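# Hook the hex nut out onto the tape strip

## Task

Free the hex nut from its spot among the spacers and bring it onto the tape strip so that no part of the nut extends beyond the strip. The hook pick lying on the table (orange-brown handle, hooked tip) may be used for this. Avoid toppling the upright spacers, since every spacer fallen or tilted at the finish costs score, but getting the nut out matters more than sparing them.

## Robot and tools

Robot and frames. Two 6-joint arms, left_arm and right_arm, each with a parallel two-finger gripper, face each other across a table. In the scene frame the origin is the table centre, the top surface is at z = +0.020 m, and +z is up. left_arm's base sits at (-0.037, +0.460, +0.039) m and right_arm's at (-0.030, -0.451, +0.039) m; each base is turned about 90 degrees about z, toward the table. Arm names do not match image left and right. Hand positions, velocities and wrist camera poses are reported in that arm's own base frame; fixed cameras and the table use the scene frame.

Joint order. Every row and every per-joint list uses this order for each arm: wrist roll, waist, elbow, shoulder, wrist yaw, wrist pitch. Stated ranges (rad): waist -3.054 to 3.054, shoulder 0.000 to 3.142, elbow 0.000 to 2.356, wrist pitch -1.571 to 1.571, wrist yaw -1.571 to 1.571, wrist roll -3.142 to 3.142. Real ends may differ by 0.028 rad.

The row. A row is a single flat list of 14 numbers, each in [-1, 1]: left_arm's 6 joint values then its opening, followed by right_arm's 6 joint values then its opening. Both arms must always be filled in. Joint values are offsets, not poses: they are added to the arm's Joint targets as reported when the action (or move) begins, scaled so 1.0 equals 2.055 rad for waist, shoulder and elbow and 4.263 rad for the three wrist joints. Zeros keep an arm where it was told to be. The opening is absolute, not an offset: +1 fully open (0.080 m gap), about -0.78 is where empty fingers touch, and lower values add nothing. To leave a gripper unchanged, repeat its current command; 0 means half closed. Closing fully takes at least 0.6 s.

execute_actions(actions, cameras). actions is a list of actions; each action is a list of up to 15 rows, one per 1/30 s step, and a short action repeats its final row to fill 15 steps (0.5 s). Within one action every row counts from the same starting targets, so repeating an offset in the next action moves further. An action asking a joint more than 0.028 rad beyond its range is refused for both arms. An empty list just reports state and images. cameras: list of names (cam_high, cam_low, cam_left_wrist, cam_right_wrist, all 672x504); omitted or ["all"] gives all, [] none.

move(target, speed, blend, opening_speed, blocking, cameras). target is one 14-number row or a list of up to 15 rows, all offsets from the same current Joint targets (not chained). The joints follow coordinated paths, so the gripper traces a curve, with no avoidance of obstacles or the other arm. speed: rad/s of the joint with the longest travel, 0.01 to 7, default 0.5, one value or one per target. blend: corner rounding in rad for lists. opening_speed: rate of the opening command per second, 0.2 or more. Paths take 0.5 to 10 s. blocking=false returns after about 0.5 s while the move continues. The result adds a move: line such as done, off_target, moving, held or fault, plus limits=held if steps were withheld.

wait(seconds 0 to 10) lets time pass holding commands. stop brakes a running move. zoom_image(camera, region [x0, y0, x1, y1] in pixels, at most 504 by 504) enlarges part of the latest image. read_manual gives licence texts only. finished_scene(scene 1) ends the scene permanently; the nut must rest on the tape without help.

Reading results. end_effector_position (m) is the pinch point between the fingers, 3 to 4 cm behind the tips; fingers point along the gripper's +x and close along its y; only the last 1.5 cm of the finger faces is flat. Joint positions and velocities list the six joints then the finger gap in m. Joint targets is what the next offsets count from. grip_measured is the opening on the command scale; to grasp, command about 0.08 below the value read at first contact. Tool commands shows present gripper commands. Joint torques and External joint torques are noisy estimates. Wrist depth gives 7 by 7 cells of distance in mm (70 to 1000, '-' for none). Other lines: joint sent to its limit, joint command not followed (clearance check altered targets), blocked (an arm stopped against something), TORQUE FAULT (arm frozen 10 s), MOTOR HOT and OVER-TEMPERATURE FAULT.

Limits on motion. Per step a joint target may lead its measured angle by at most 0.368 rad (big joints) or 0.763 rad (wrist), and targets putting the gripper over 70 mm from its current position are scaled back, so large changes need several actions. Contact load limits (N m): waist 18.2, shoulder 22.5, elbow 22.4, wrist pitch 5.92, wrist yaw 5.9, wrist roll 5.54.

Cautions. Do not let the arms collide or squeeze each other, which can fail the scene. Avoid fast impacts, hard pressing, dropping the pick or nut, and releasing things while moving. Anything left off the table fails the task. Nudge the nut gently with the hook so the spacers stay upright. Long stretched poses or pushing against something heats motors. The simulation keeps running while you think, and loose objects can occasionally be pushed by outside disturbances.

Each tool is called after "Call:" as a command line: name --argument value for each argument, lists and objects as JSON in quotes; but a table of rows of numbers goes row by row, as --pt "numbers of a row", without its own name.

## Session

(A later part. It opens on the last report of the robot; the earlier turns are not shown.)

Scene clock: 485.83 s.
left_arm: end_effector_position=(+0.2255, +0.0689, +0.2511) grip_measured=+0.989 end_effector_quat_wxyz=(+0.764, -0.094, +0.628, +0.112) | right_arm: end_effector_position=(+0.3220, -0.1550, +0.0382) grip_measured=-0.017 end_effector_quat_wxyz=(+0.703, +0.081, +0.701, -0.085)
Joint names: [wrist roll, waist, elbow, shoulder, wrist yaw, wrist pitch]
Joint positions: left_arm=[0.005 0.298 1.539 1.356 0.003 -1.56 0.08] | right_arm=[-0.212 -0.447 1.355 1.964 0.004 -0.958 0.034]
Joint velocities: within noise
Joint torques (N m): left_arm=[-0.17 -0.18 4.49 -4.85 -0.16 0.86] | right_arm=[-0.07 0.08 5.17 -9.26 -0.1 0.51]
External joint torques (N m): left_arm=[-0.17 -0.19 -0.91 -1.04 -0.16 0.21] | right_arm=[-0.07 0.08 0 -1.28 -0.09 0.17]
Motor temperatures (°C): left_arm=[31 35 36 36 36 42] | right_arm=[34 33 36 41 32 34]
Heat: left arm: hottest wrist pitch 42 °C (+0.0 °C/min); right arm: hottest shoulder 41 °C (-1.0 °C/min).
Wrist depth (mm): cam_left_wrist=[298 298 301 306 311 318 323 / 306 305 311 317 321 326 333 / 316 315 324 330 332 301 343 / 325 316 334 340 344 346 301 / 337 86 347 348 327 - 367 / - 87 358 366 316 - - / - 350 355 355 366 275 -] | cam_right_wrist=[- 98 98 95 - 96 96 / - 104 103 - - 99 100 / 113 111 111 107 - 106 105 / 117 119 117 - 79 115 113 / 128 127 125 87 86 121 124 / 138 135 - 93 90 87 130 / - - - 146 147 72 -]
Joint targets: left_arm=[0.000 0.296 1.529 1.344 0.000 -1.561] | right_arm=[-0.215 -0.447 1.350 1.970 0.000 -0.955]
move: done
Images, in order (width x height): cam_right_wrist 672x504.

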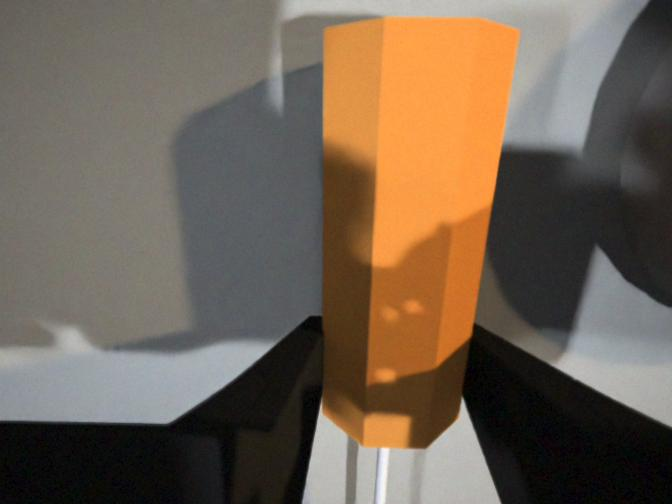

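Call:
move --pt "0 0 -0.1078 -0.2647 0 -0.0015 0.989 0 0 0.3021 -0.0161 0 -0.1429 -0.12" --pt "0 0 -0.1078 -0.2647 0 -0.0015 0.989 0.0504 0.1689 -0.2747 -0.2998 0 0.3574 -0.12" --speed '[0.5,0.9]' --blend '[0.05,0]'

Scene clock: 519.97 s.
left_arm: end_effector_position=(+0.1231, +0.0374, +0.2762) grip_measured=+0.989 end_effector_quat_wxyz=(+0.855, -0.074, +0.499, +0.126) | right_arm: end_effector_position=(+0.4209, -0.0441, +0.2730) grip_measured=-0.017 end_effector_quat_wxyz=(+0.999, -0.002, +0.011, -0.053)
Joint names: [wrist roll, waist, elbow, shoulder, wrist yaw, wrist pitch]
Joint positions: left_arm=[0.005 0.298 1.317 0.805 0.003 -1.568 0.08] | right_arm=[-0.005 -0.104 0.789 1.37 0.003 0.56 0.034]
Joint velocities: within noise
Joint torques (N m): left_arm=[-0.17 -0.17 4.08 -0.16 -0.16 1.51] | right_arm=[0.18 0.24 6.91 -8.6 -0.06 2.3]
External joint torques (N m): left_arm=[-0.17 -0.18 -0.83 -0.38 -0.15 0.41] | right_arm=[0.17 0.28 0.39 -3.55 -0.07 0.67]
Motor temperatures (°C): left_arm=[31 34 36 36 36 42] | right_arm=[34 33 36 42 32 35]
Heat: left arm: hottest wrist pitch 42 °C (+0.0 °C/min); right arm: hottest shoulder 42 °C (+0.0 °C/min).
Wrist depth (mm): cam_left_wrist=[390 395 343 329 412 417 424 / 384 385 327 380 387 405 411 / 373 376 376 381 386 358 396 / 365 367 370 376 378 345 387 / 360 86 363 366 368 - 382 / - 87 346 359 360 - - / - 328 329 238 335 322 -] | cam_right_wrist=[- - - - - - - / - - - - - - - / - - - - - - - / - - - - 79 - - / 556 508 464 87 86 632 - / 361 355 - 93 90 87 - / - - - 349 280 72 -]
Joint targets: left_arm=[0.001 0.296 1.308 0.800 0.000 -1.567] | right_arm=[0.000 -0.100 0.785 1.354 0.000 0.568]
move: done

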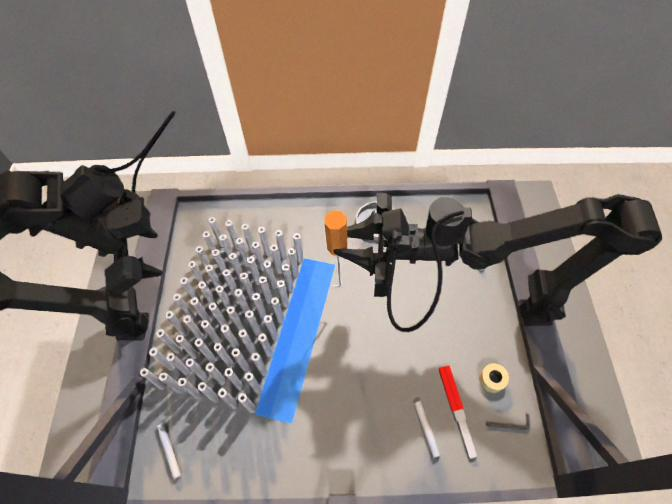

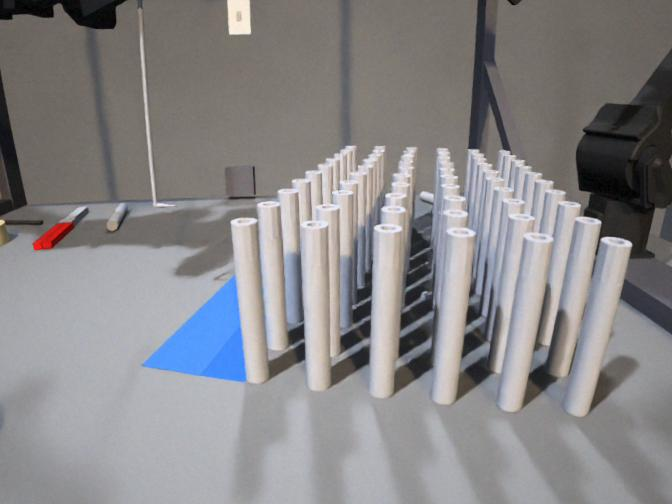

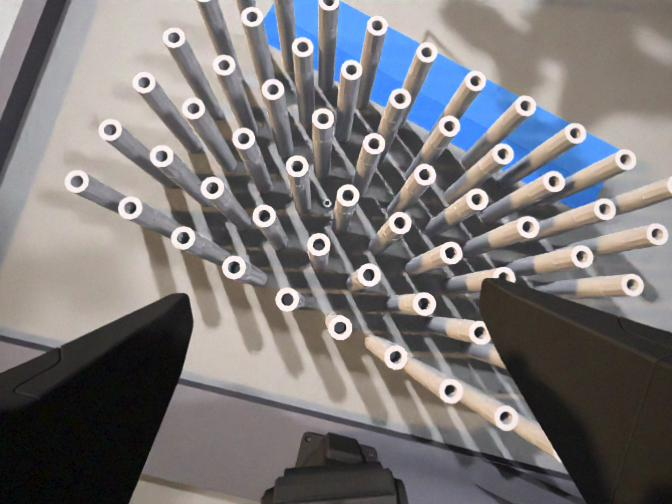

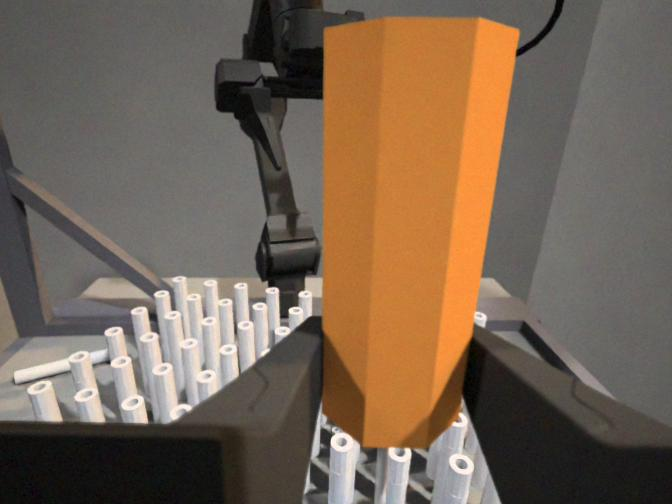

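Call:
move --pt "0 0 0 0 0 0 0.989 0 0.0041 0.1095 0.0311 0 -0.0329 -0.12" --pt "0 0 0 0 0 0 0.989 0 0.0041 0.6127 0.4273 0 -0.0848 -0.12" --speed '[0.5,0.6]' --blend '[0.05,0]'

Scene clock: 557.00 s.
left_arm: end_effector_position=(+0.1231, +0.0374, +0.2762) grip_measured=+0.989 end_effector_quat_wxyz=(+0.854, -0.074, +0.499, +0.126) | right_arm: end_effector_position=(+0.6490, -0.0623, +0.3218) grip_measured=-0.017 end_effector_quat_wxyz=(+0.999, -0.003, +0.000, -0.049)
Joint names: [wrist roll, waist, elbow, shoulder, wrist yaw, wrist pitch]
Joint positions: left_arm=[0.005 0.298 1.317 0.805 0.003 -1.568 0.08] | right_arm=[-0.005 -0.095 2.027 2.23 0.003 0.203 0.034]
Joint velocities: within noise
Joint torques (N m): left_arm=[-0.16 -0.19 4.09 -0.12 -0.16 1.5] | right_arm=[0.18 0.45 9.92 -14.15 -0.06 1.91]
External joint torques (N m): left_arm=[-0.16 -0.19 -0.82 -0.39 -0.16 0.39] | right_arm=[0.18 0.45 3.3 -3.16 -0.06 0.34]
Motor temperatures (°C): left_arm=[31 34 35 33 36 44] | right_arm=[34 33 38 42 32 44]
Heat: left arm: hottest wrist pitch 44 °C (+2.0 °C/min); right arm: hottest wrist pitch 44 °C (+10.0 °C/min).
Wrist depth (mm): cam_left_wrist=[392 396 344 322 413 420 423 / 382 386 326 368 387 405 410 / 374 378 377 381 387 359 397 / 365 368 371 375 377 343 387 / 358 86 364 368 368 - 383 / - 86 345 359 360 - - / - 328 330 238 338 322 -] | cam_right_wrist=[- - 142 - - - - / - - 184 - - - - / - 170 207 - - - - / - - 391 - 79 - - / - - 374 87 86 - - / 530 - - 93 90 87 - / - - - 391 400 72 -]
Joint targets: left_arm=[0.000 0.296 1.308 0.800 0.000 -1.567] | right_arm=[0.000 -0.091 2.045 2.232 0.000 0.207]
move: done

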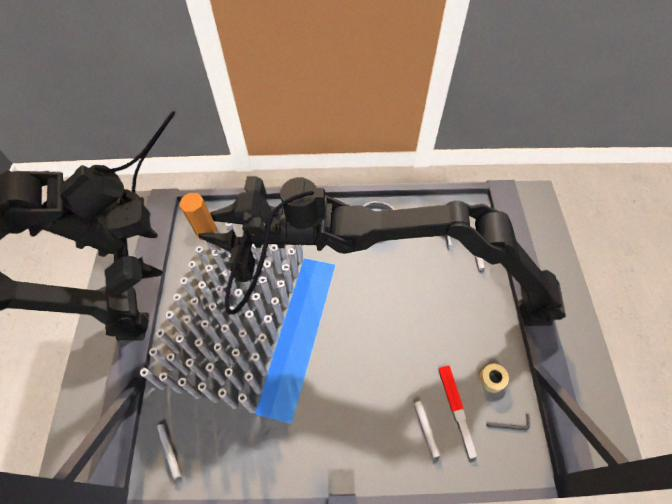

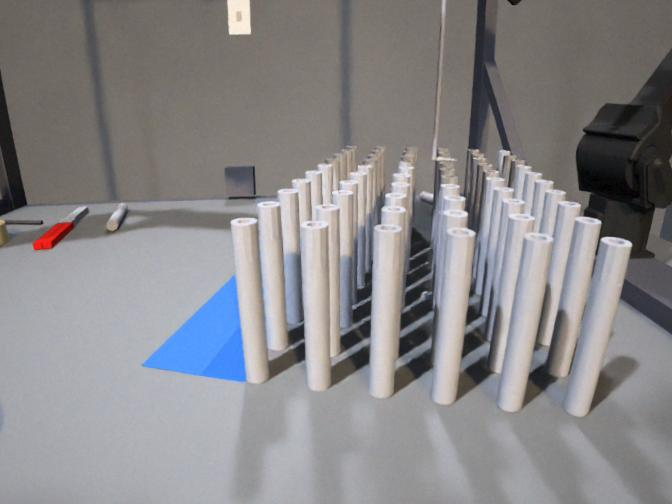

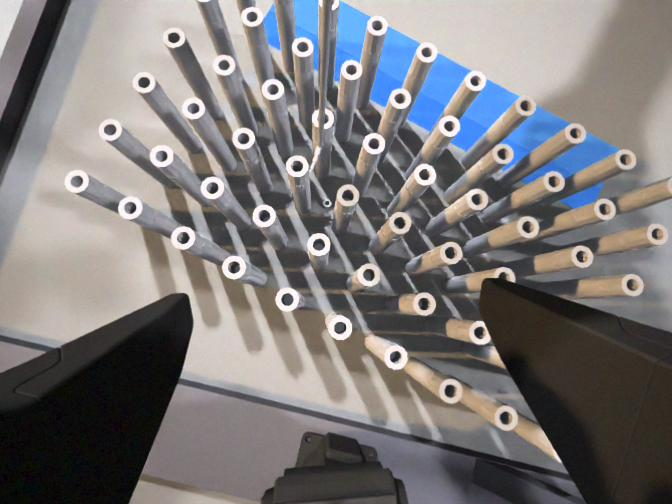

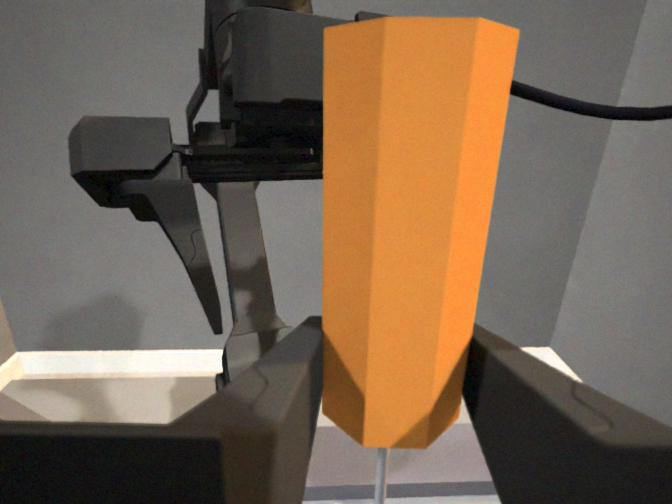

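Call:
zoom_image --camera "cam_left_wrist" --region '[270, 80, 390, 230]'

Call:
zoom_image --camera "cam_low" --region '[370, 100, 500, 230]'

Call:
zoom_image --camera "cam_high" --region '[170, 190, 290, 310]'

Scaled by 3.360 from the camera's 672x504 image, which has a finer 960x720 frame.

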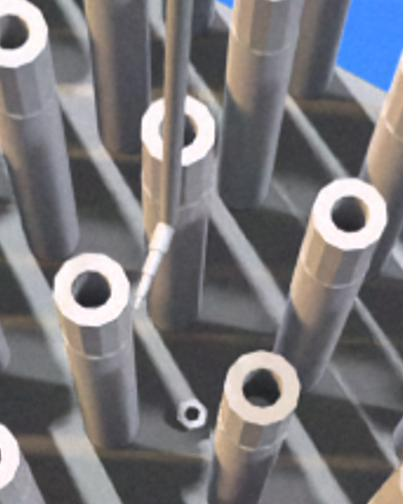

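Scaled by 3.877 from the camera's 672x504 image, which has a finer 960x720 frame.

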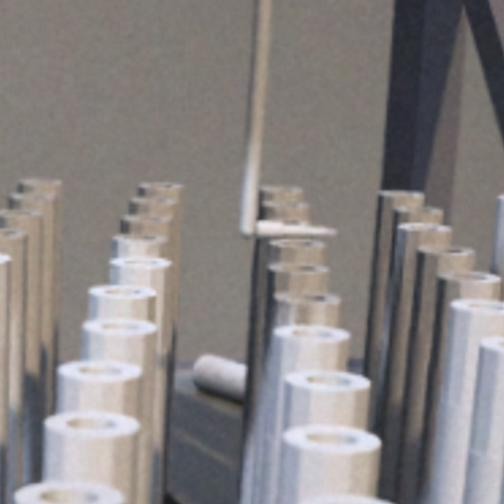

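Scaled by 4.200 from the camera's 672x504 image, which has a finer 960x720 frame.

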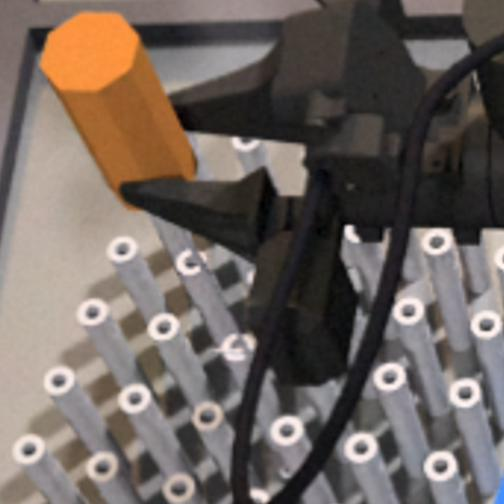

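Call:
move --target '[0,0,0,0,0,0,0.989, 0,0.0054,0.0496,0.0316,0,-0.0087,-0.12]' --speed 0.3

Call:
zoom_image --camera "cam_left_wrist" --region '[270, 80, 390, 230]'

Call:
zoom_image --camera "cam_low" --region '[370, 130, 490, 310]'

Call:
zoom_image --camera "cam_high" --region '[190, 220, 270, 320]'

Scene clock: 627.33 s.
left_arm: end_effector_position=(+0.1231, +0.0374, +0.2762) grip_measured=+0.989 end_effector_quat_wxyz=(+0.854, -0.074, +0.499, +0.126) | right_arm: end_effector_position=(+0.6619, -0.0554, +0.3213) grip_measured=-0.017 end_effector_quat_wxyz=(+0.999, -0.003, -0.001, -0.043)
Joint names: [wrist roll, waist, elbow, shoulder, wrist yaw, wrist pitch]
Joint positions: left_arm=[0.005 0.298 1.317 0.805 0.003 -1.568 0.08] | right_arm=[-0.005 -0.083 2.128 2.293 0.003 0.167 0.034]
Joint velocities: within noise
Joint torques (N m): left_arm=[-0.17 -0.18 4.05 -0.15 -0.16 1.51] | right_arm=[0.18 0.29 10.15 -14 -0.07 1.87]
External joint torques (N m): left_arm=[-0.17 -0.17 -0.85 -0.47 -0.16 0.39] | right_arm=[0.17 0.42 3.48 -2.56 -0.08 0.28]
Motor temperatures (°C): left_arm=[31 34 35 32 36 44] | right_arm=[33 33 41 59 32 44]
Heat: left arm: hottest wrist pitch 44 °C (+0.0 °C/min); right arm: hottest shoulder 59 °C (+12.1 °C/min). Fold the right arm in close to its base, or ease its load, before you think long.
Wrist depth (mm): cam_left_wrist=[391 396 342 320 412 417 421 / 383 385 327 386 386 406 410 / 375 375 377 380 386 357 398 / 366 367 371 376 378 344 387 / 358 86 364 367 369 - 383 / - 86 346 360 360 - - / - 327 329 238 336 322 -] | cam_right_wrist=[- - 129 - - - - / - - 173 - - - - / - 158 193 - - - - / - - 375 - 79 - - / - - 364 87 86 - - / - - - 93 90 87 - / - - - 387 394 72 -]
Joint targets: left_arm=[0.000 0.296 1.308 0.800 0.000 -1.567] | right_arm=[0.000 -0.080 2.147 2.297 0.000 0.170]
MOTOR HOT: the shoulder of the right arm reports 59 °C; the controller stops that arm at 95 °C. To cool a motor, set the load down, stop pushing, or move to a pose that needs little force.
move: done

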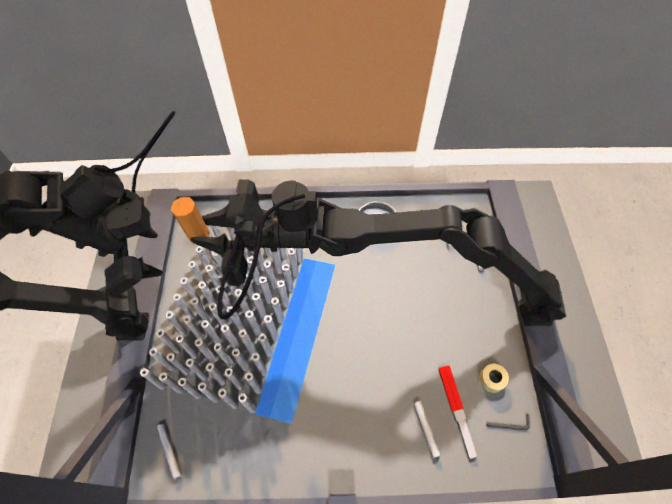

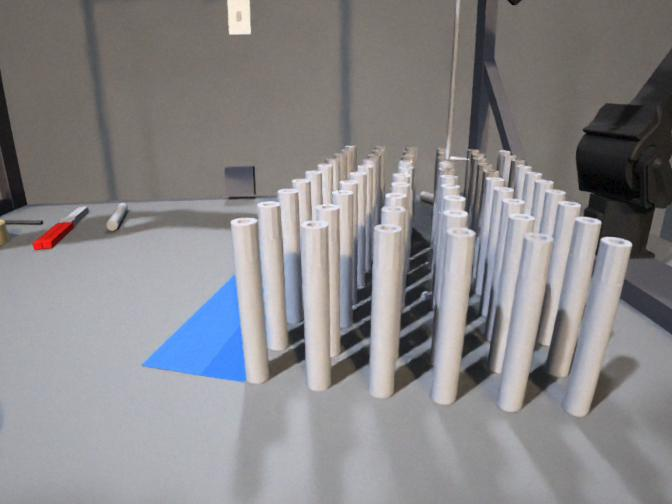

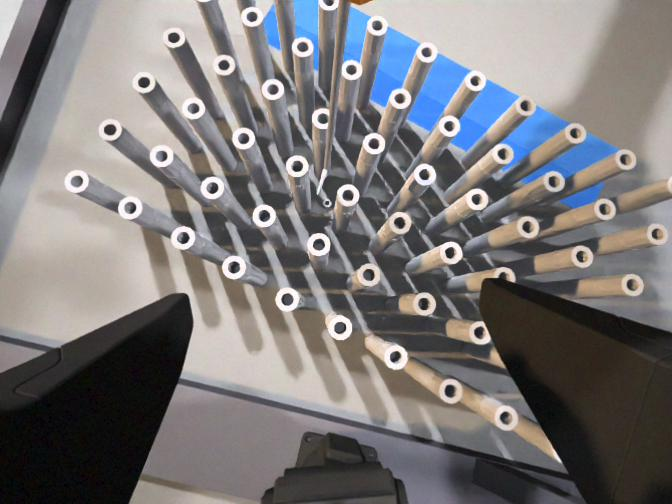

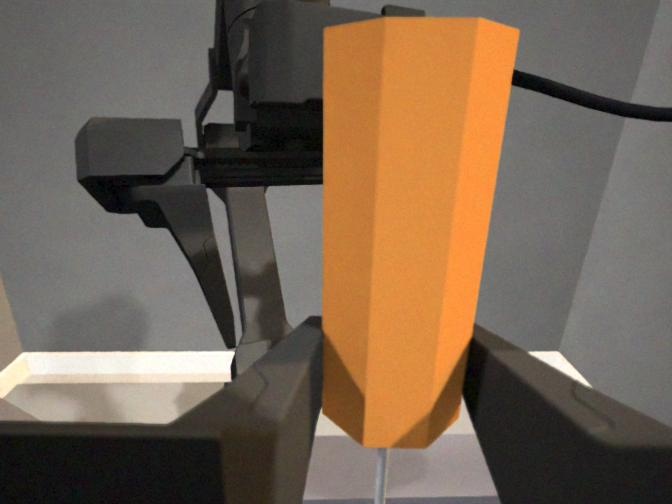

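Scaled by 3.360 from the camera's 672x504 image, which has a finer 960x720 frame.

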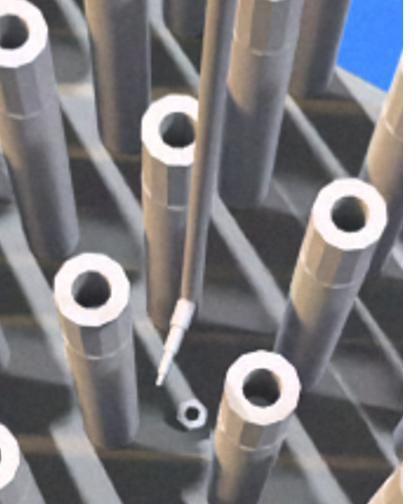

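Scaled by 2.800 from the camera's 672x504 image, which has a finer 960x720 frame.

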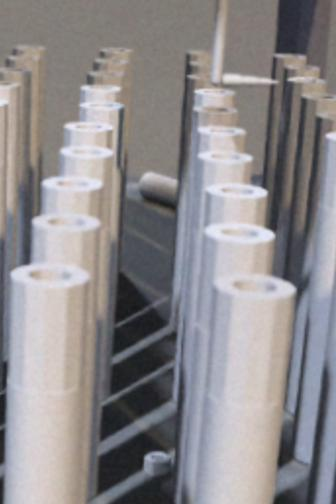

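Scaled by 5.040 from the camera's 672x504 image, which has a finer 960x720 frame.

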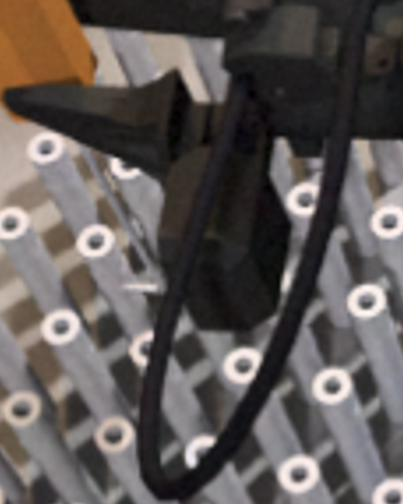

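Call:
move --pt "0 0 0 0 0 0 0.989 0 -0.0044 0.0175 0.0095 0 -0.0045 -0.12" --pt "0 0 0 0 0 0 0.989 0 -0.0044 -0.1046 0.0124 0 0.0514 -0.12" --speed '[0.3,0.3]'

Call:
zoom_image --camera "cam_left_wrist" --region '[280, 110, 380, 235]'

Call:
zoom_image --camera "cam_low" --region '[370, 130, 490, 310]'

Call:
zoom_image --camera "cam_high" --region '[190, 240, 270, 340]'

Scene clock: 654.37 s.
left_arm: end_effector_position=(+0.1231, +0.0374, +0.2762) grip_measured=+0.989 end_effector_quat_wxyz=(+0.854, -0.074, +0.499, +0.126) | right_arm: end_effector_position=(+0.6652, -0.0577, +0.2583) grip_measured=-0.017 end_effector_quat_wxyz=(+0.999, -0.003, +0.003, -0.044)
Joint names: [wrist roll, waist, elbow, shoulder, wrist yaw, wrist pitch]
Joint positions: left_arm=[0.005 0.298 1.317 0.805 0.003 -1.568 0.08] | right_arm=[-0.005 -0.086 1.934 2.321 0.003 0.381 0.034]
Joint velocities: within noise
Joint torques (N m): left_arm=[-0.16 -0.18 4.05 -0.16 -0.16 1.51] | right_arm=[0.17 -0.3 7.44 -14.61 -0.06 2.23]
External joint torques (N m): left_arm=[-0.16 -0.19 -0.83 -0.44 -0.16 0.41] | right_arm=[0.17 -0.32 0.78 -3.03 -0.06 0.63]
Motor temperatures (°C): left_arm=[31 34 35 31 36 44] | right_arm=[33 33 42 60 32 41]
Heat: left arm: hottest wrist pitch 44 °C (+0.0 °C/min); right arm: hottest shoulder 60 °C (+5.1 °C/min). Fold the right arm in close to its base, or ease its load, before you think long.
Wrist depth (mm): cam_left_wrist=[390 398 315 99 160 416 421 / 382 385 326 137 334 405 410 / 374 377 377 333 388 357 397 / 363 367 371 376 377 345 389 / 359 86 363 367 370 - 382 / - 86 346 359 361 - - / - 328 330 238 337 322 -] | cam_right_wrist=[154 142 171 - - - - / - 178 384 - - - - / - - 357 - - - - / - - - - 79 - - / - - 306 87 86 - - / 339 443 - 93 90 87 - / - - - 241 331 72 -]
Joint targets: left_arm=[0.000 0.296 1.308 0.800 0.000 -1.567] | right_arm=[0.000 -0.089 1.932 2.322 0.000 0.389]
MOTOR HOT: still on. The shoulder of the right arm reports 60 °C.
move: done

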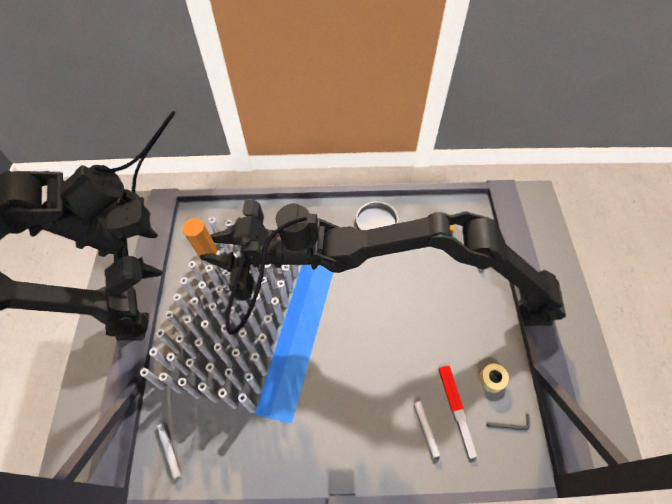

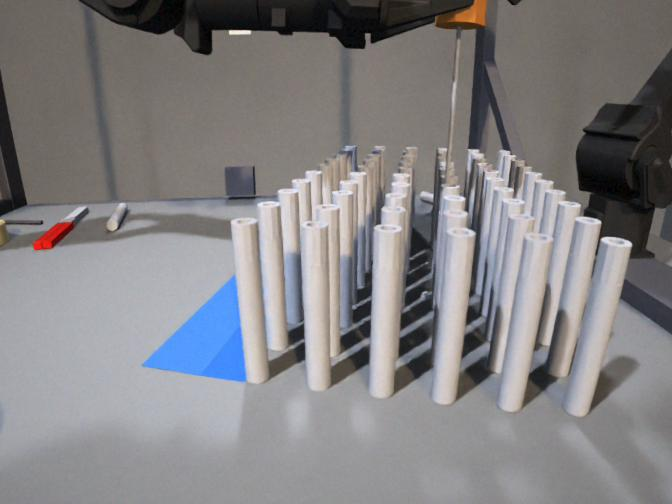

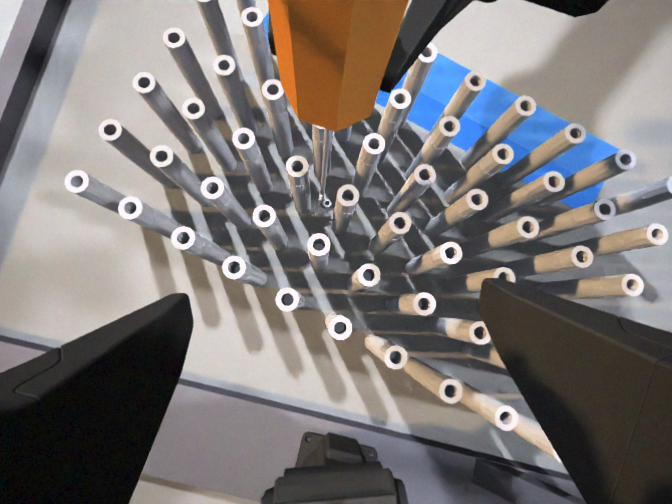

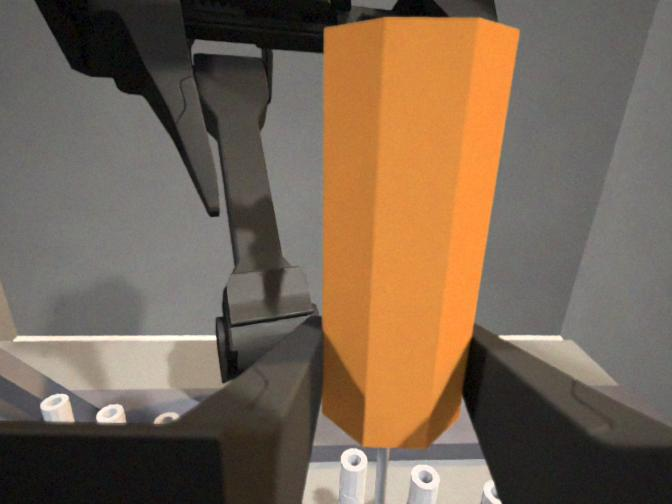

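Scaled by 4.032 from the camera's 672x504 image, which has a finer 960x720 frame.

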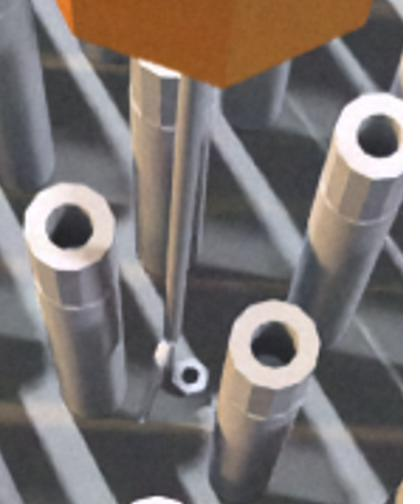

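Scaled by 2.800 from the camera's 672x504 image, which has a finer 960x720 frame.

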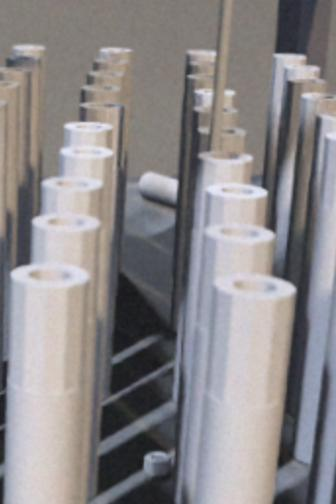

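Scaled by 5.040 from the camera's 672x504 image, which has a finer 960x720 frame.

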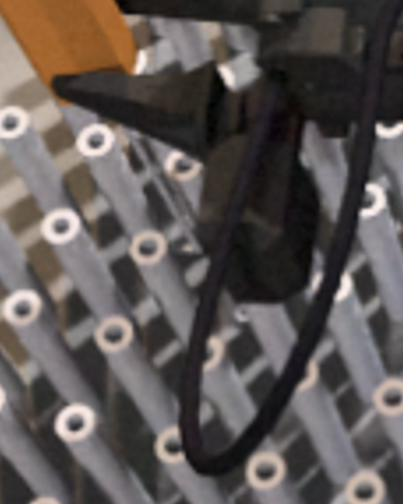

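Call:
move --target '[0,0,0,0,0,0,0.989, 0,0,-0.0662,0.0336,0,0.0493,-0.12]' --speed 0.25

Call:
zoom_image --camera "cam_left_wrist" --region '[280, 130, 380, 255]'

Call:
zoom_image --camera "cam_low" --region '[400, 240, 480, 320]'

Scene clock: 668.27 s.
left_arm: end_effector_position=(+0.1231, +0.0374, +0.2762) grip_measured=+0.989 end_effector_quat_wxyz=(+0.854, -0.074, +0.499, +0.126) | right_arm: end_effector_position=(+0.6653, -0.0578, +0.1965) grip_measured=-0.017 end_effector_quat_wxyz=(+0.999, -0.003, +0.001, -0.044)
Joint names: [wrist roll, waist, elbow, shoulder, wrist yaw, wrist pitch]
Joint positions: left_arm=[0.005 0.298 1.317 0.805 0.003 -1.568 0.08] | right_arm=[-0.005 -0.086 1.797 2.39 0.003 0.591 0.034]
Joint velocities: within noise
Joint torques (N m): left_arm=[-0.16 -0.16 4.06 -0.14 -0.15 1.5] | right_arm=[0.18 -0.31 7.07 -14.69 -0.06 2.22]
External joint torques (N m): left_arm=[-0.16 -0.16 -0.86 -0.44 -0.15 0.37] | right_arm=[0.18 -0.29 0.49 -2.7 -0.07 0.57]
Motor temperatures (°C): left_arm=[31 33 35 31 36 44] | right_arm=[33 33 42 61 32 45]
Heat: left arm: hottest wrist pitch 44 °C (+0.0 °C/min); right arm: hottest shoulder 61 °C (+4.0 °C/min). Fold the right arm in close to its base, or ease its load, before you think long.
Wrist depth (mm): cam_left_wrist=[390 396 341 123 185 199 422 / 384 384 341 143 330 403 412 / 374 375 377 310 387 357 396 / 365 368 369 375 379 343 390 / 359 86 364 367 368 - 381 / - 87 345 360 360 - - / - 328 329 237 336 323 -] | cam_right_wrist=[- - 367 - - - - / - - 342 - - - - / - - 326 - - - - / - - 284 - 79 - - / 448 445 320 87 86 475 - / 211 242 - 93 90 87 354 / - - - 177 177 72 -]
Joint targets: left_arm=[0.000 0.296 1.308 0.800 0.000 -1.567] | right_arm=[0.000 -0.089 1.795 2.391 0.000 0.599]
MOTOR HOT: still on. The shoulder of the right arm reports 61 °C.
move: done

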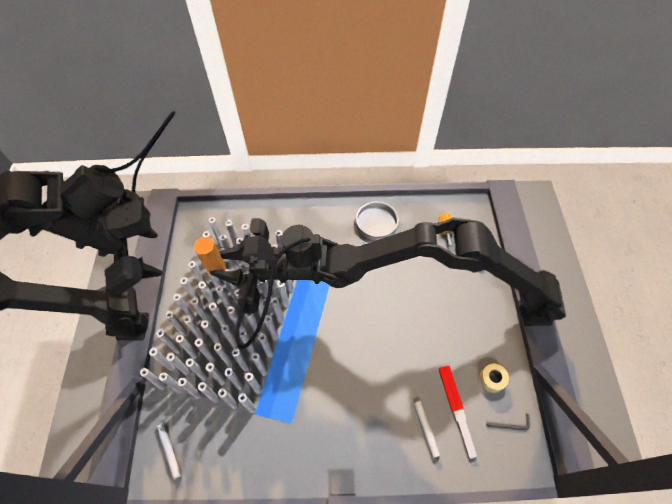

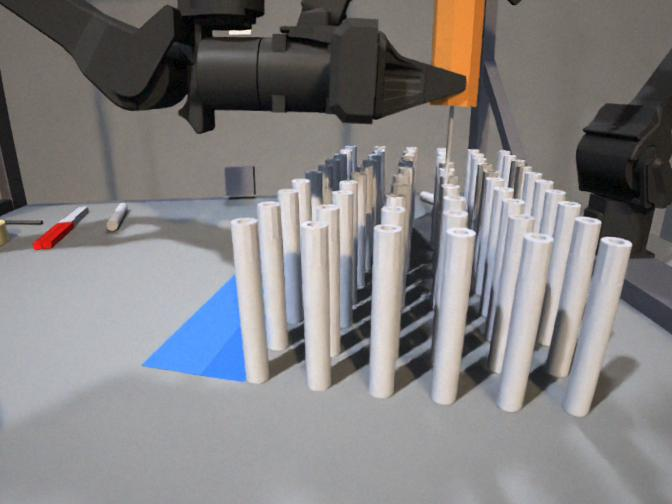

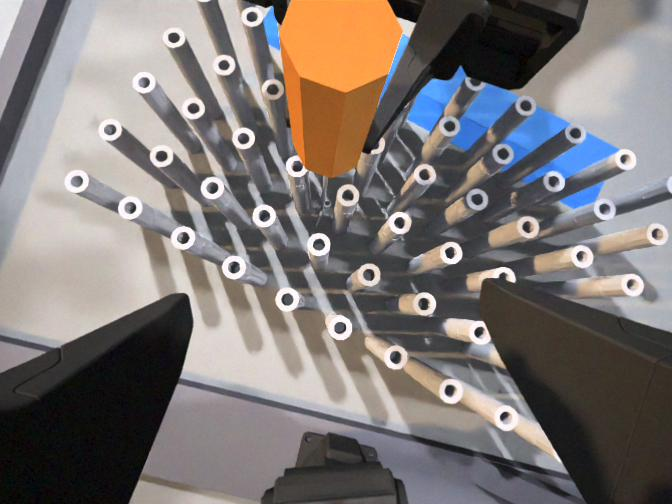

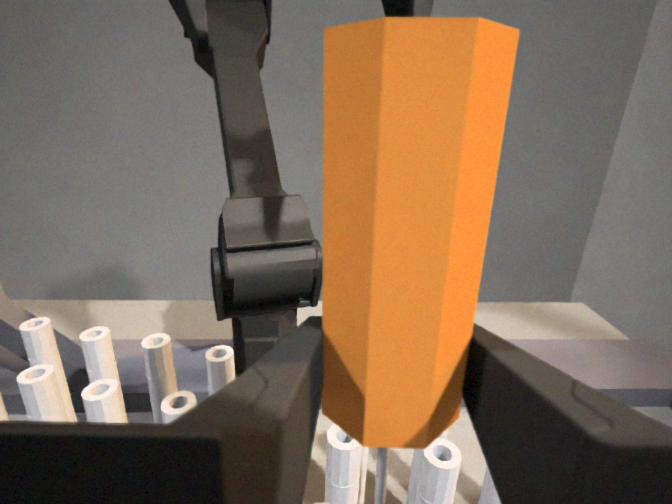

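Scaled by 4.032 from the camera's 672x504 image, which has a finer 960x720 frame.

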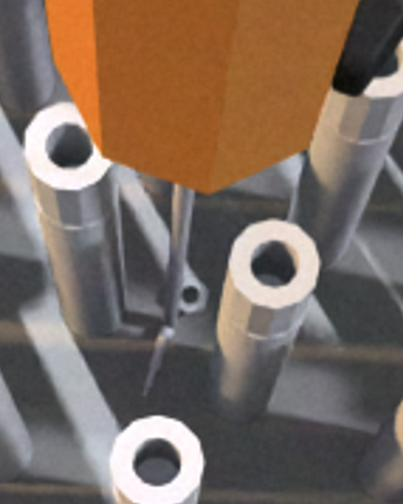

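Scaled by 6.300 from the camera's 672x504 image, which has a finer 960x720 frame.

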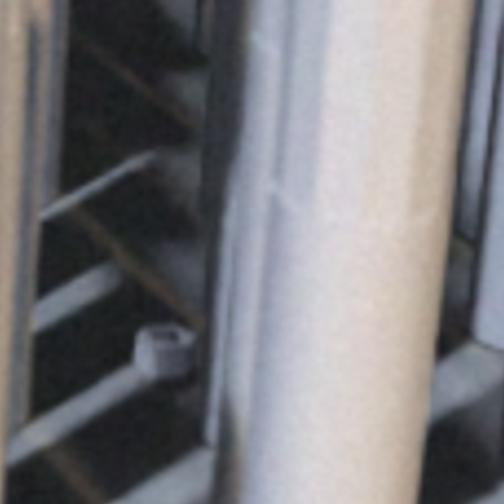

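Call:
move --pt "0 0 0 0 0 0 0.989 0 -0.0526 0.0550 0.0229 -0.1023 -0.0129 -0.12" --pt "0 0 0 0 0 0 0.989 0 -0.0973 0.2268 0.1144 -0.2048 -0.0514 -0.12" --speed '[0.35,0.35]' --blend '[0.03,0]'

Call:
zoom_image --camera "cam_left_wrist" --region '[280, 130, 380, 255]'

Scene clock: 693.33 s.
left_arm: end_effector_position=(+0.1231, +0.0374, +0.2762) grip_measured=+0.989 end_effector_quat_wxyz=(+0.854, -0.074, +0.499, +0.126) | right_arm: end_effector_position=(+0.6689, -0.0784, +0.2016) grip_measured=-0.017 end_effector_quat_wxyz=(+0.958, -0.003, -0.002, +0.287)
Joint names: [wrist roll, waist, elbow, shoulder, wrist yaw, wrist pitch]
Joint positions: left_arm=[0.005 0.298 1.317 0.805 0.003 -1.568 0.08] | right_arm=[-0.005 -0.288 2.244 2.62 -0.87 0.379 0.034]
Joint velocities: within noise
Joint torques (N m): left_arm=[-0.18 -0.22 4.07 -0.15 -0.16 1.49] | right_arm=[0.16 -0.31 9.47 -15.2 -0.1 1.51]
External joint torques (N m): left_arm=[-0.18 -0.23 -0.79 -0.47 -0.16 0.38] | right_arm=[0.16 -0.29 3.03 -2.49 -0.1 0.14]
Motor temperatures (°C): left_arm=[31 33 35 31 36 44] | right_arm=[33 32 40 57 32 43]
Heat: left arm: hottest wrist pitch 44 °C (+0.0 °C/min); right arm: hottest shoulder 57 °C (-2.0 °C/min). Fold the right arm in close to its base, or ease its load, before you think long.
Wrist depth (mm): cam_left_wrist=[374 189 176 117 413 420 421 / 383 386 306 147 386 405 411 / 372 376 377 299 387 358 397 / 366 367 370 374 377 344 388 / 358 86 364 368 369 - 382 / - 87 346 360 360 - - / - 327 329 238 335 323 -] | cam_right_wrist=[- - - - - - - / - - - - - - - / - 478 - - - - - / - - 425 - 79 - - / - 422 317 87 86 - - / 346 - - 93 90 87 386 / - - - 208 172 72 -]
Joint targets: left_arm=[0.000 0.296 1.308 0.800 0.000 -1.567] | right_arm=[0.000 -0.289 2.262 2.626 -0.873 0.380]
MOTOR HOT: still on. The shoulder of the right arm reports 57 °C.
move: done

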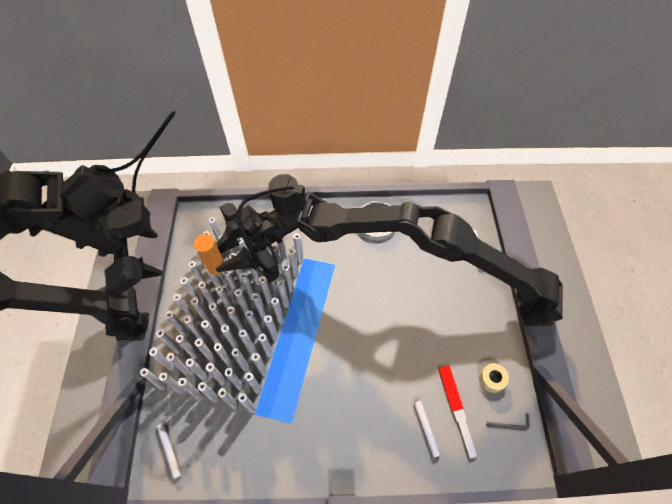

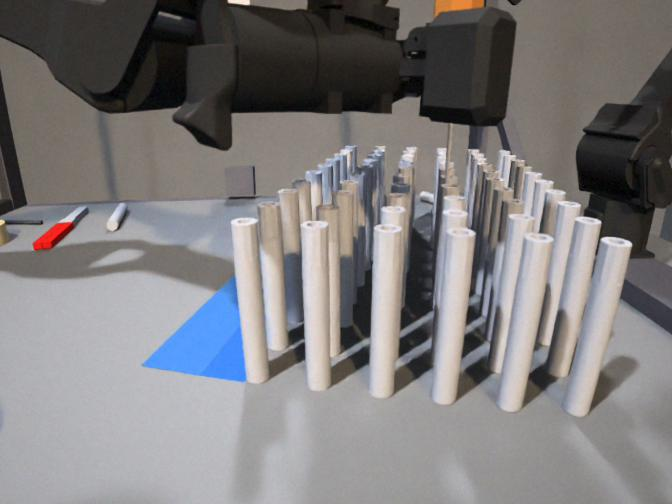

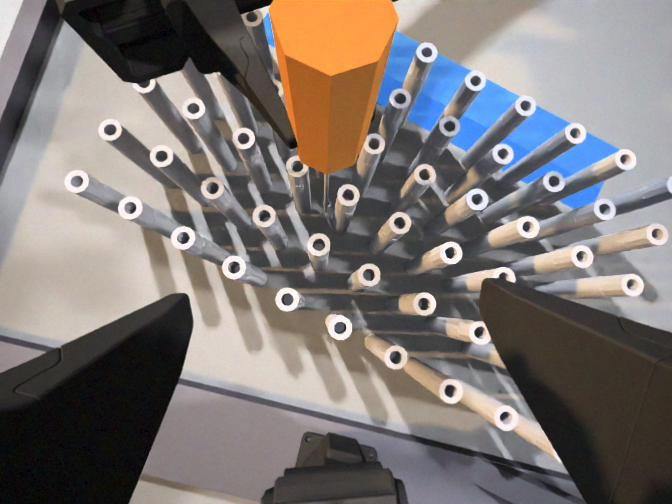

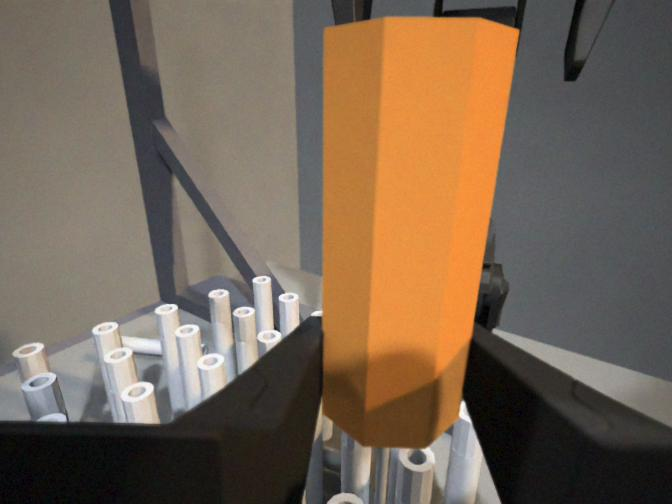

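Scaled by 4.032 from the camera's 672x504 image, which has a finer 960x720 frame.

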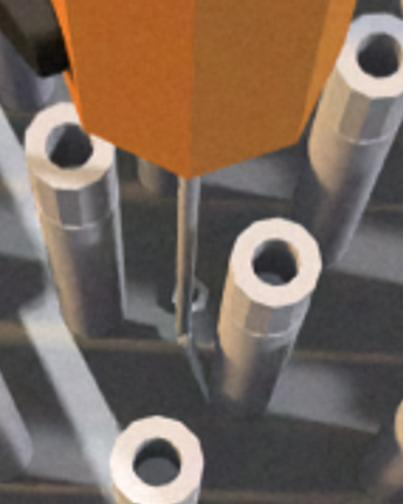

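Call:
move --target '[0,0,0,0,0,0,0.989, 0,-0.0151,-0.0015,0.0083,-0.0211,0.0042,-0.12]' --speed 0.2 --cameras '["cam_left_wrist"]'

Call:
zoom_image --camera "cam_left_wrist" --region '[280, 130, 380, 255]'

Scene clock: 728.27 s.
left_arm: end_effector_position=(+0.1231, +0.0374, +0.2762) grip_measured=+0.989 end_effector_quat_wxyz=(+0.854, -0.074, +0.499, +0.126) | right_arm: end_effector_position=(+0.6603, -0.0878, +0.1936) grip_measured=-0.017 end_effector_quat_wxyz=(+0.949, -0.003, -0.002, +0.315)
Joint names: [wrist roll, waist, elbow, shoulder, wrist yaw, wrist pitch]
Joint positions: left_arm=[0.005 0.298 1.317 0.805 0.003 -1.568 0.08] | right_arm=[-0.004 -0.318 2.246 2.637 -0.959 0.395 0.034]
Joint velocities: within noise
Joint torques (N m): left_arm=[-0.16 -0.19 4.03 -0.19 -0.17 1.5] | right_arm=[0.15 -0.21 9.15 -15.15 -0.11 1.62]
External joint torques (N m): left_arm=[-0.16 -0.18 -0.84 -0.46 -0.17 0.4] | right_arm=[0.14 -0.09 2.74 -2.37 -0.12 0.28]
Motor temperatures (°C): left_arm=[31 33 35 31 35 44] | right_arm=[33 32 40 56 32 43]
Heat: left arm: hottest wrist pitch 44 °C (+0.0 °C/min); right arm: hottest shoulder 56 °C (-4.0 °C/min). Fold the right arm in close to its base, or ease its load, before you think long.
Wrist depth (mm): cam_left_wrist=[373 199 185 126 411 416 421 / 382 382 306 179 386 408 410 / 373 375 377 369 387 358 396 / 366 368 370 376 377 345 387 / 360 86 364 368 369 - 383 / - 87 345 359 361 - - / - 328 330 238 336 321 -] | cam_right_wrist=[- - - - - 385 - / - - - - - - - / - - 458 - - - - / - - 536 - 79 - - / - 417 303 87 86 443 - / 340 356 - 93 90 87 374 / - - - 164 184 72 -]
Joint targets: left_arm=[0.000 0.296 1.308 0.800 0.000 -1.567] | right_arm=[0.000 -0.320 2.259 2.644 -0.963 0.398]
MOTOR HOT: still on. The shoulder of the right arm reports 56 °C.
move: done
Images, in order (width x height): cam_left_wrist 672x504.

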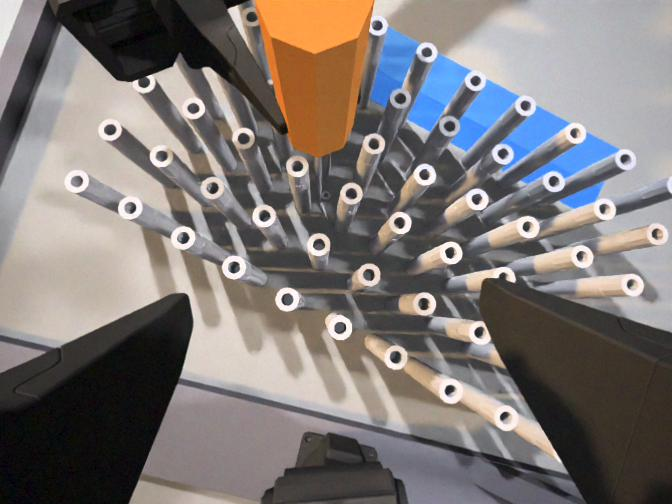

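Scaled by 4.032 from the camera's 672x504 image, which has a finer 960x720 frame.

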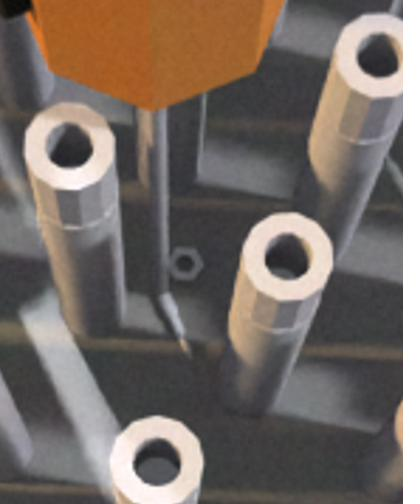

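Call:
move --target '[0,0,0,0,0,0,0.989, 0,-0.0092,0.0253,0.0141,-0.0167,-0.0056,-0.12]' --speed 0.2 --cameras '["cam_left_wrist"]'

Call:
zoom_image --camera "cam_left_wrist" --region '[280, 130, 380, 255]'

Scene clock: 754.47 s.
left_arm: end_effector_position=(+0.1231, +0.0374, +0.2762) grip_measured=+0.989 end_effector_quat_wxyz=(+0.854, -0.074, +0.499, +0.126) | right_arm: end_effector_position=(+0.6560, -0.0926, +0.1931) grip_measured=-0.017 end_effector_quat_wxyz=(+0.940, -0.004, -0.003, +0.340)
Joint names: [wrist roll, waist, elbow, shoulder, wrist yaw, wrist pitch]
Joint positions: left_arm=[0.005 0.298 1.317 0.805 0.003 -1.568 0.08] | right_arm=[-0.004 -0.336 2.295 2.664 -1.03 0.374 0.034]
Joint velocities: within noise
Joint torques (N m): left_arm=[-0.17 -0.21 4.09 -0.13 -0.16 1.51] | right_arm=[0.15 -0.24 9.34 -15.1 -0.07 1.34]
External joint torques (N m): left_arm=[-0.17 -0.21 -0.84 -0.42 -0.15 0.37] | right_arm=[0.15 -0.35 2.86 -2.1 -0.07 0.02]
Motor temperatures (°C): left_arm=[31 33 35 30 35 44] | right_arm=[33 32 40 57 32 42]
Heat: left arm: hottest wrist pitch 44 °C (+0.0 °C/min); right arm: hottest shoulder 57 °C (+0.0 °C/min). Fold the right arm in close to its base, or ease its load, before you think long.
Wrist depth (mm): cam_left_wrist=[368 210 184 135 414 418 422 / 382 384 305 196 386 405 410 / 374 376 376 379 387 358 396 / 366 367 370 377 378 343 388 / 360 86 363 367 368 - 383 / - 87 345 359 361 - - / - 328 330 238 336 322 -] | cam_right_wrist=[958 - - - - 384 - / - - 476 - - - - / - - 503 - - - - / - - 546 - 79 - - / - 417 328 87 86 419 - / 342 222 - 93 90 87 376 / - - - 164 193 72 -]
Joint targets: left_arm=[0.000 0.296 1.308 0.800 0.000 -1.567] | right_arm=[0.000 -0.339 2.310 2.673 -1.034 0.374]
MOTOR HOT: still on. The shoulder of the right arm reports 57 °C.
move: done
Images, in order (width x height): cam_left_wrist 672x504.

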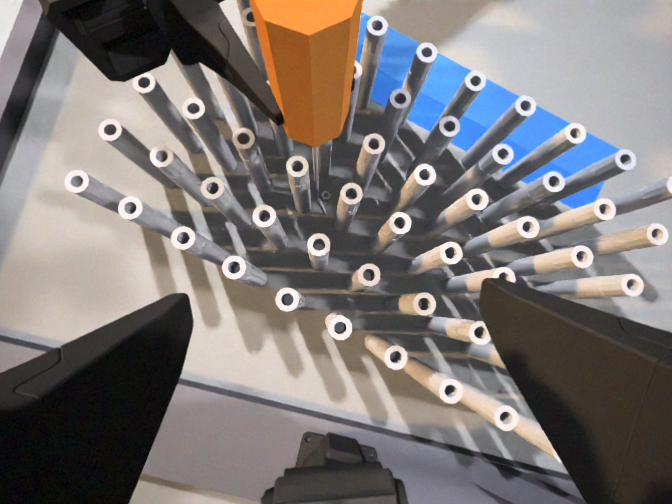

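Scaled by 4.032 from the camera's 672x504 image, which has a finer 960x720 frame.

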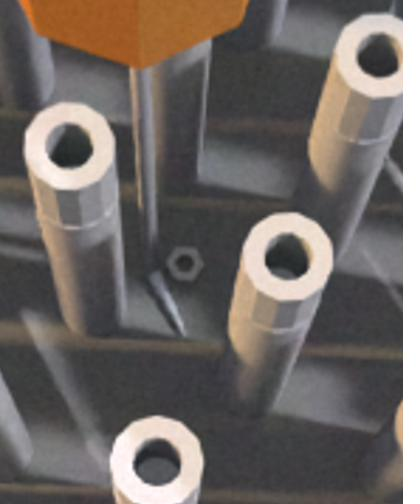

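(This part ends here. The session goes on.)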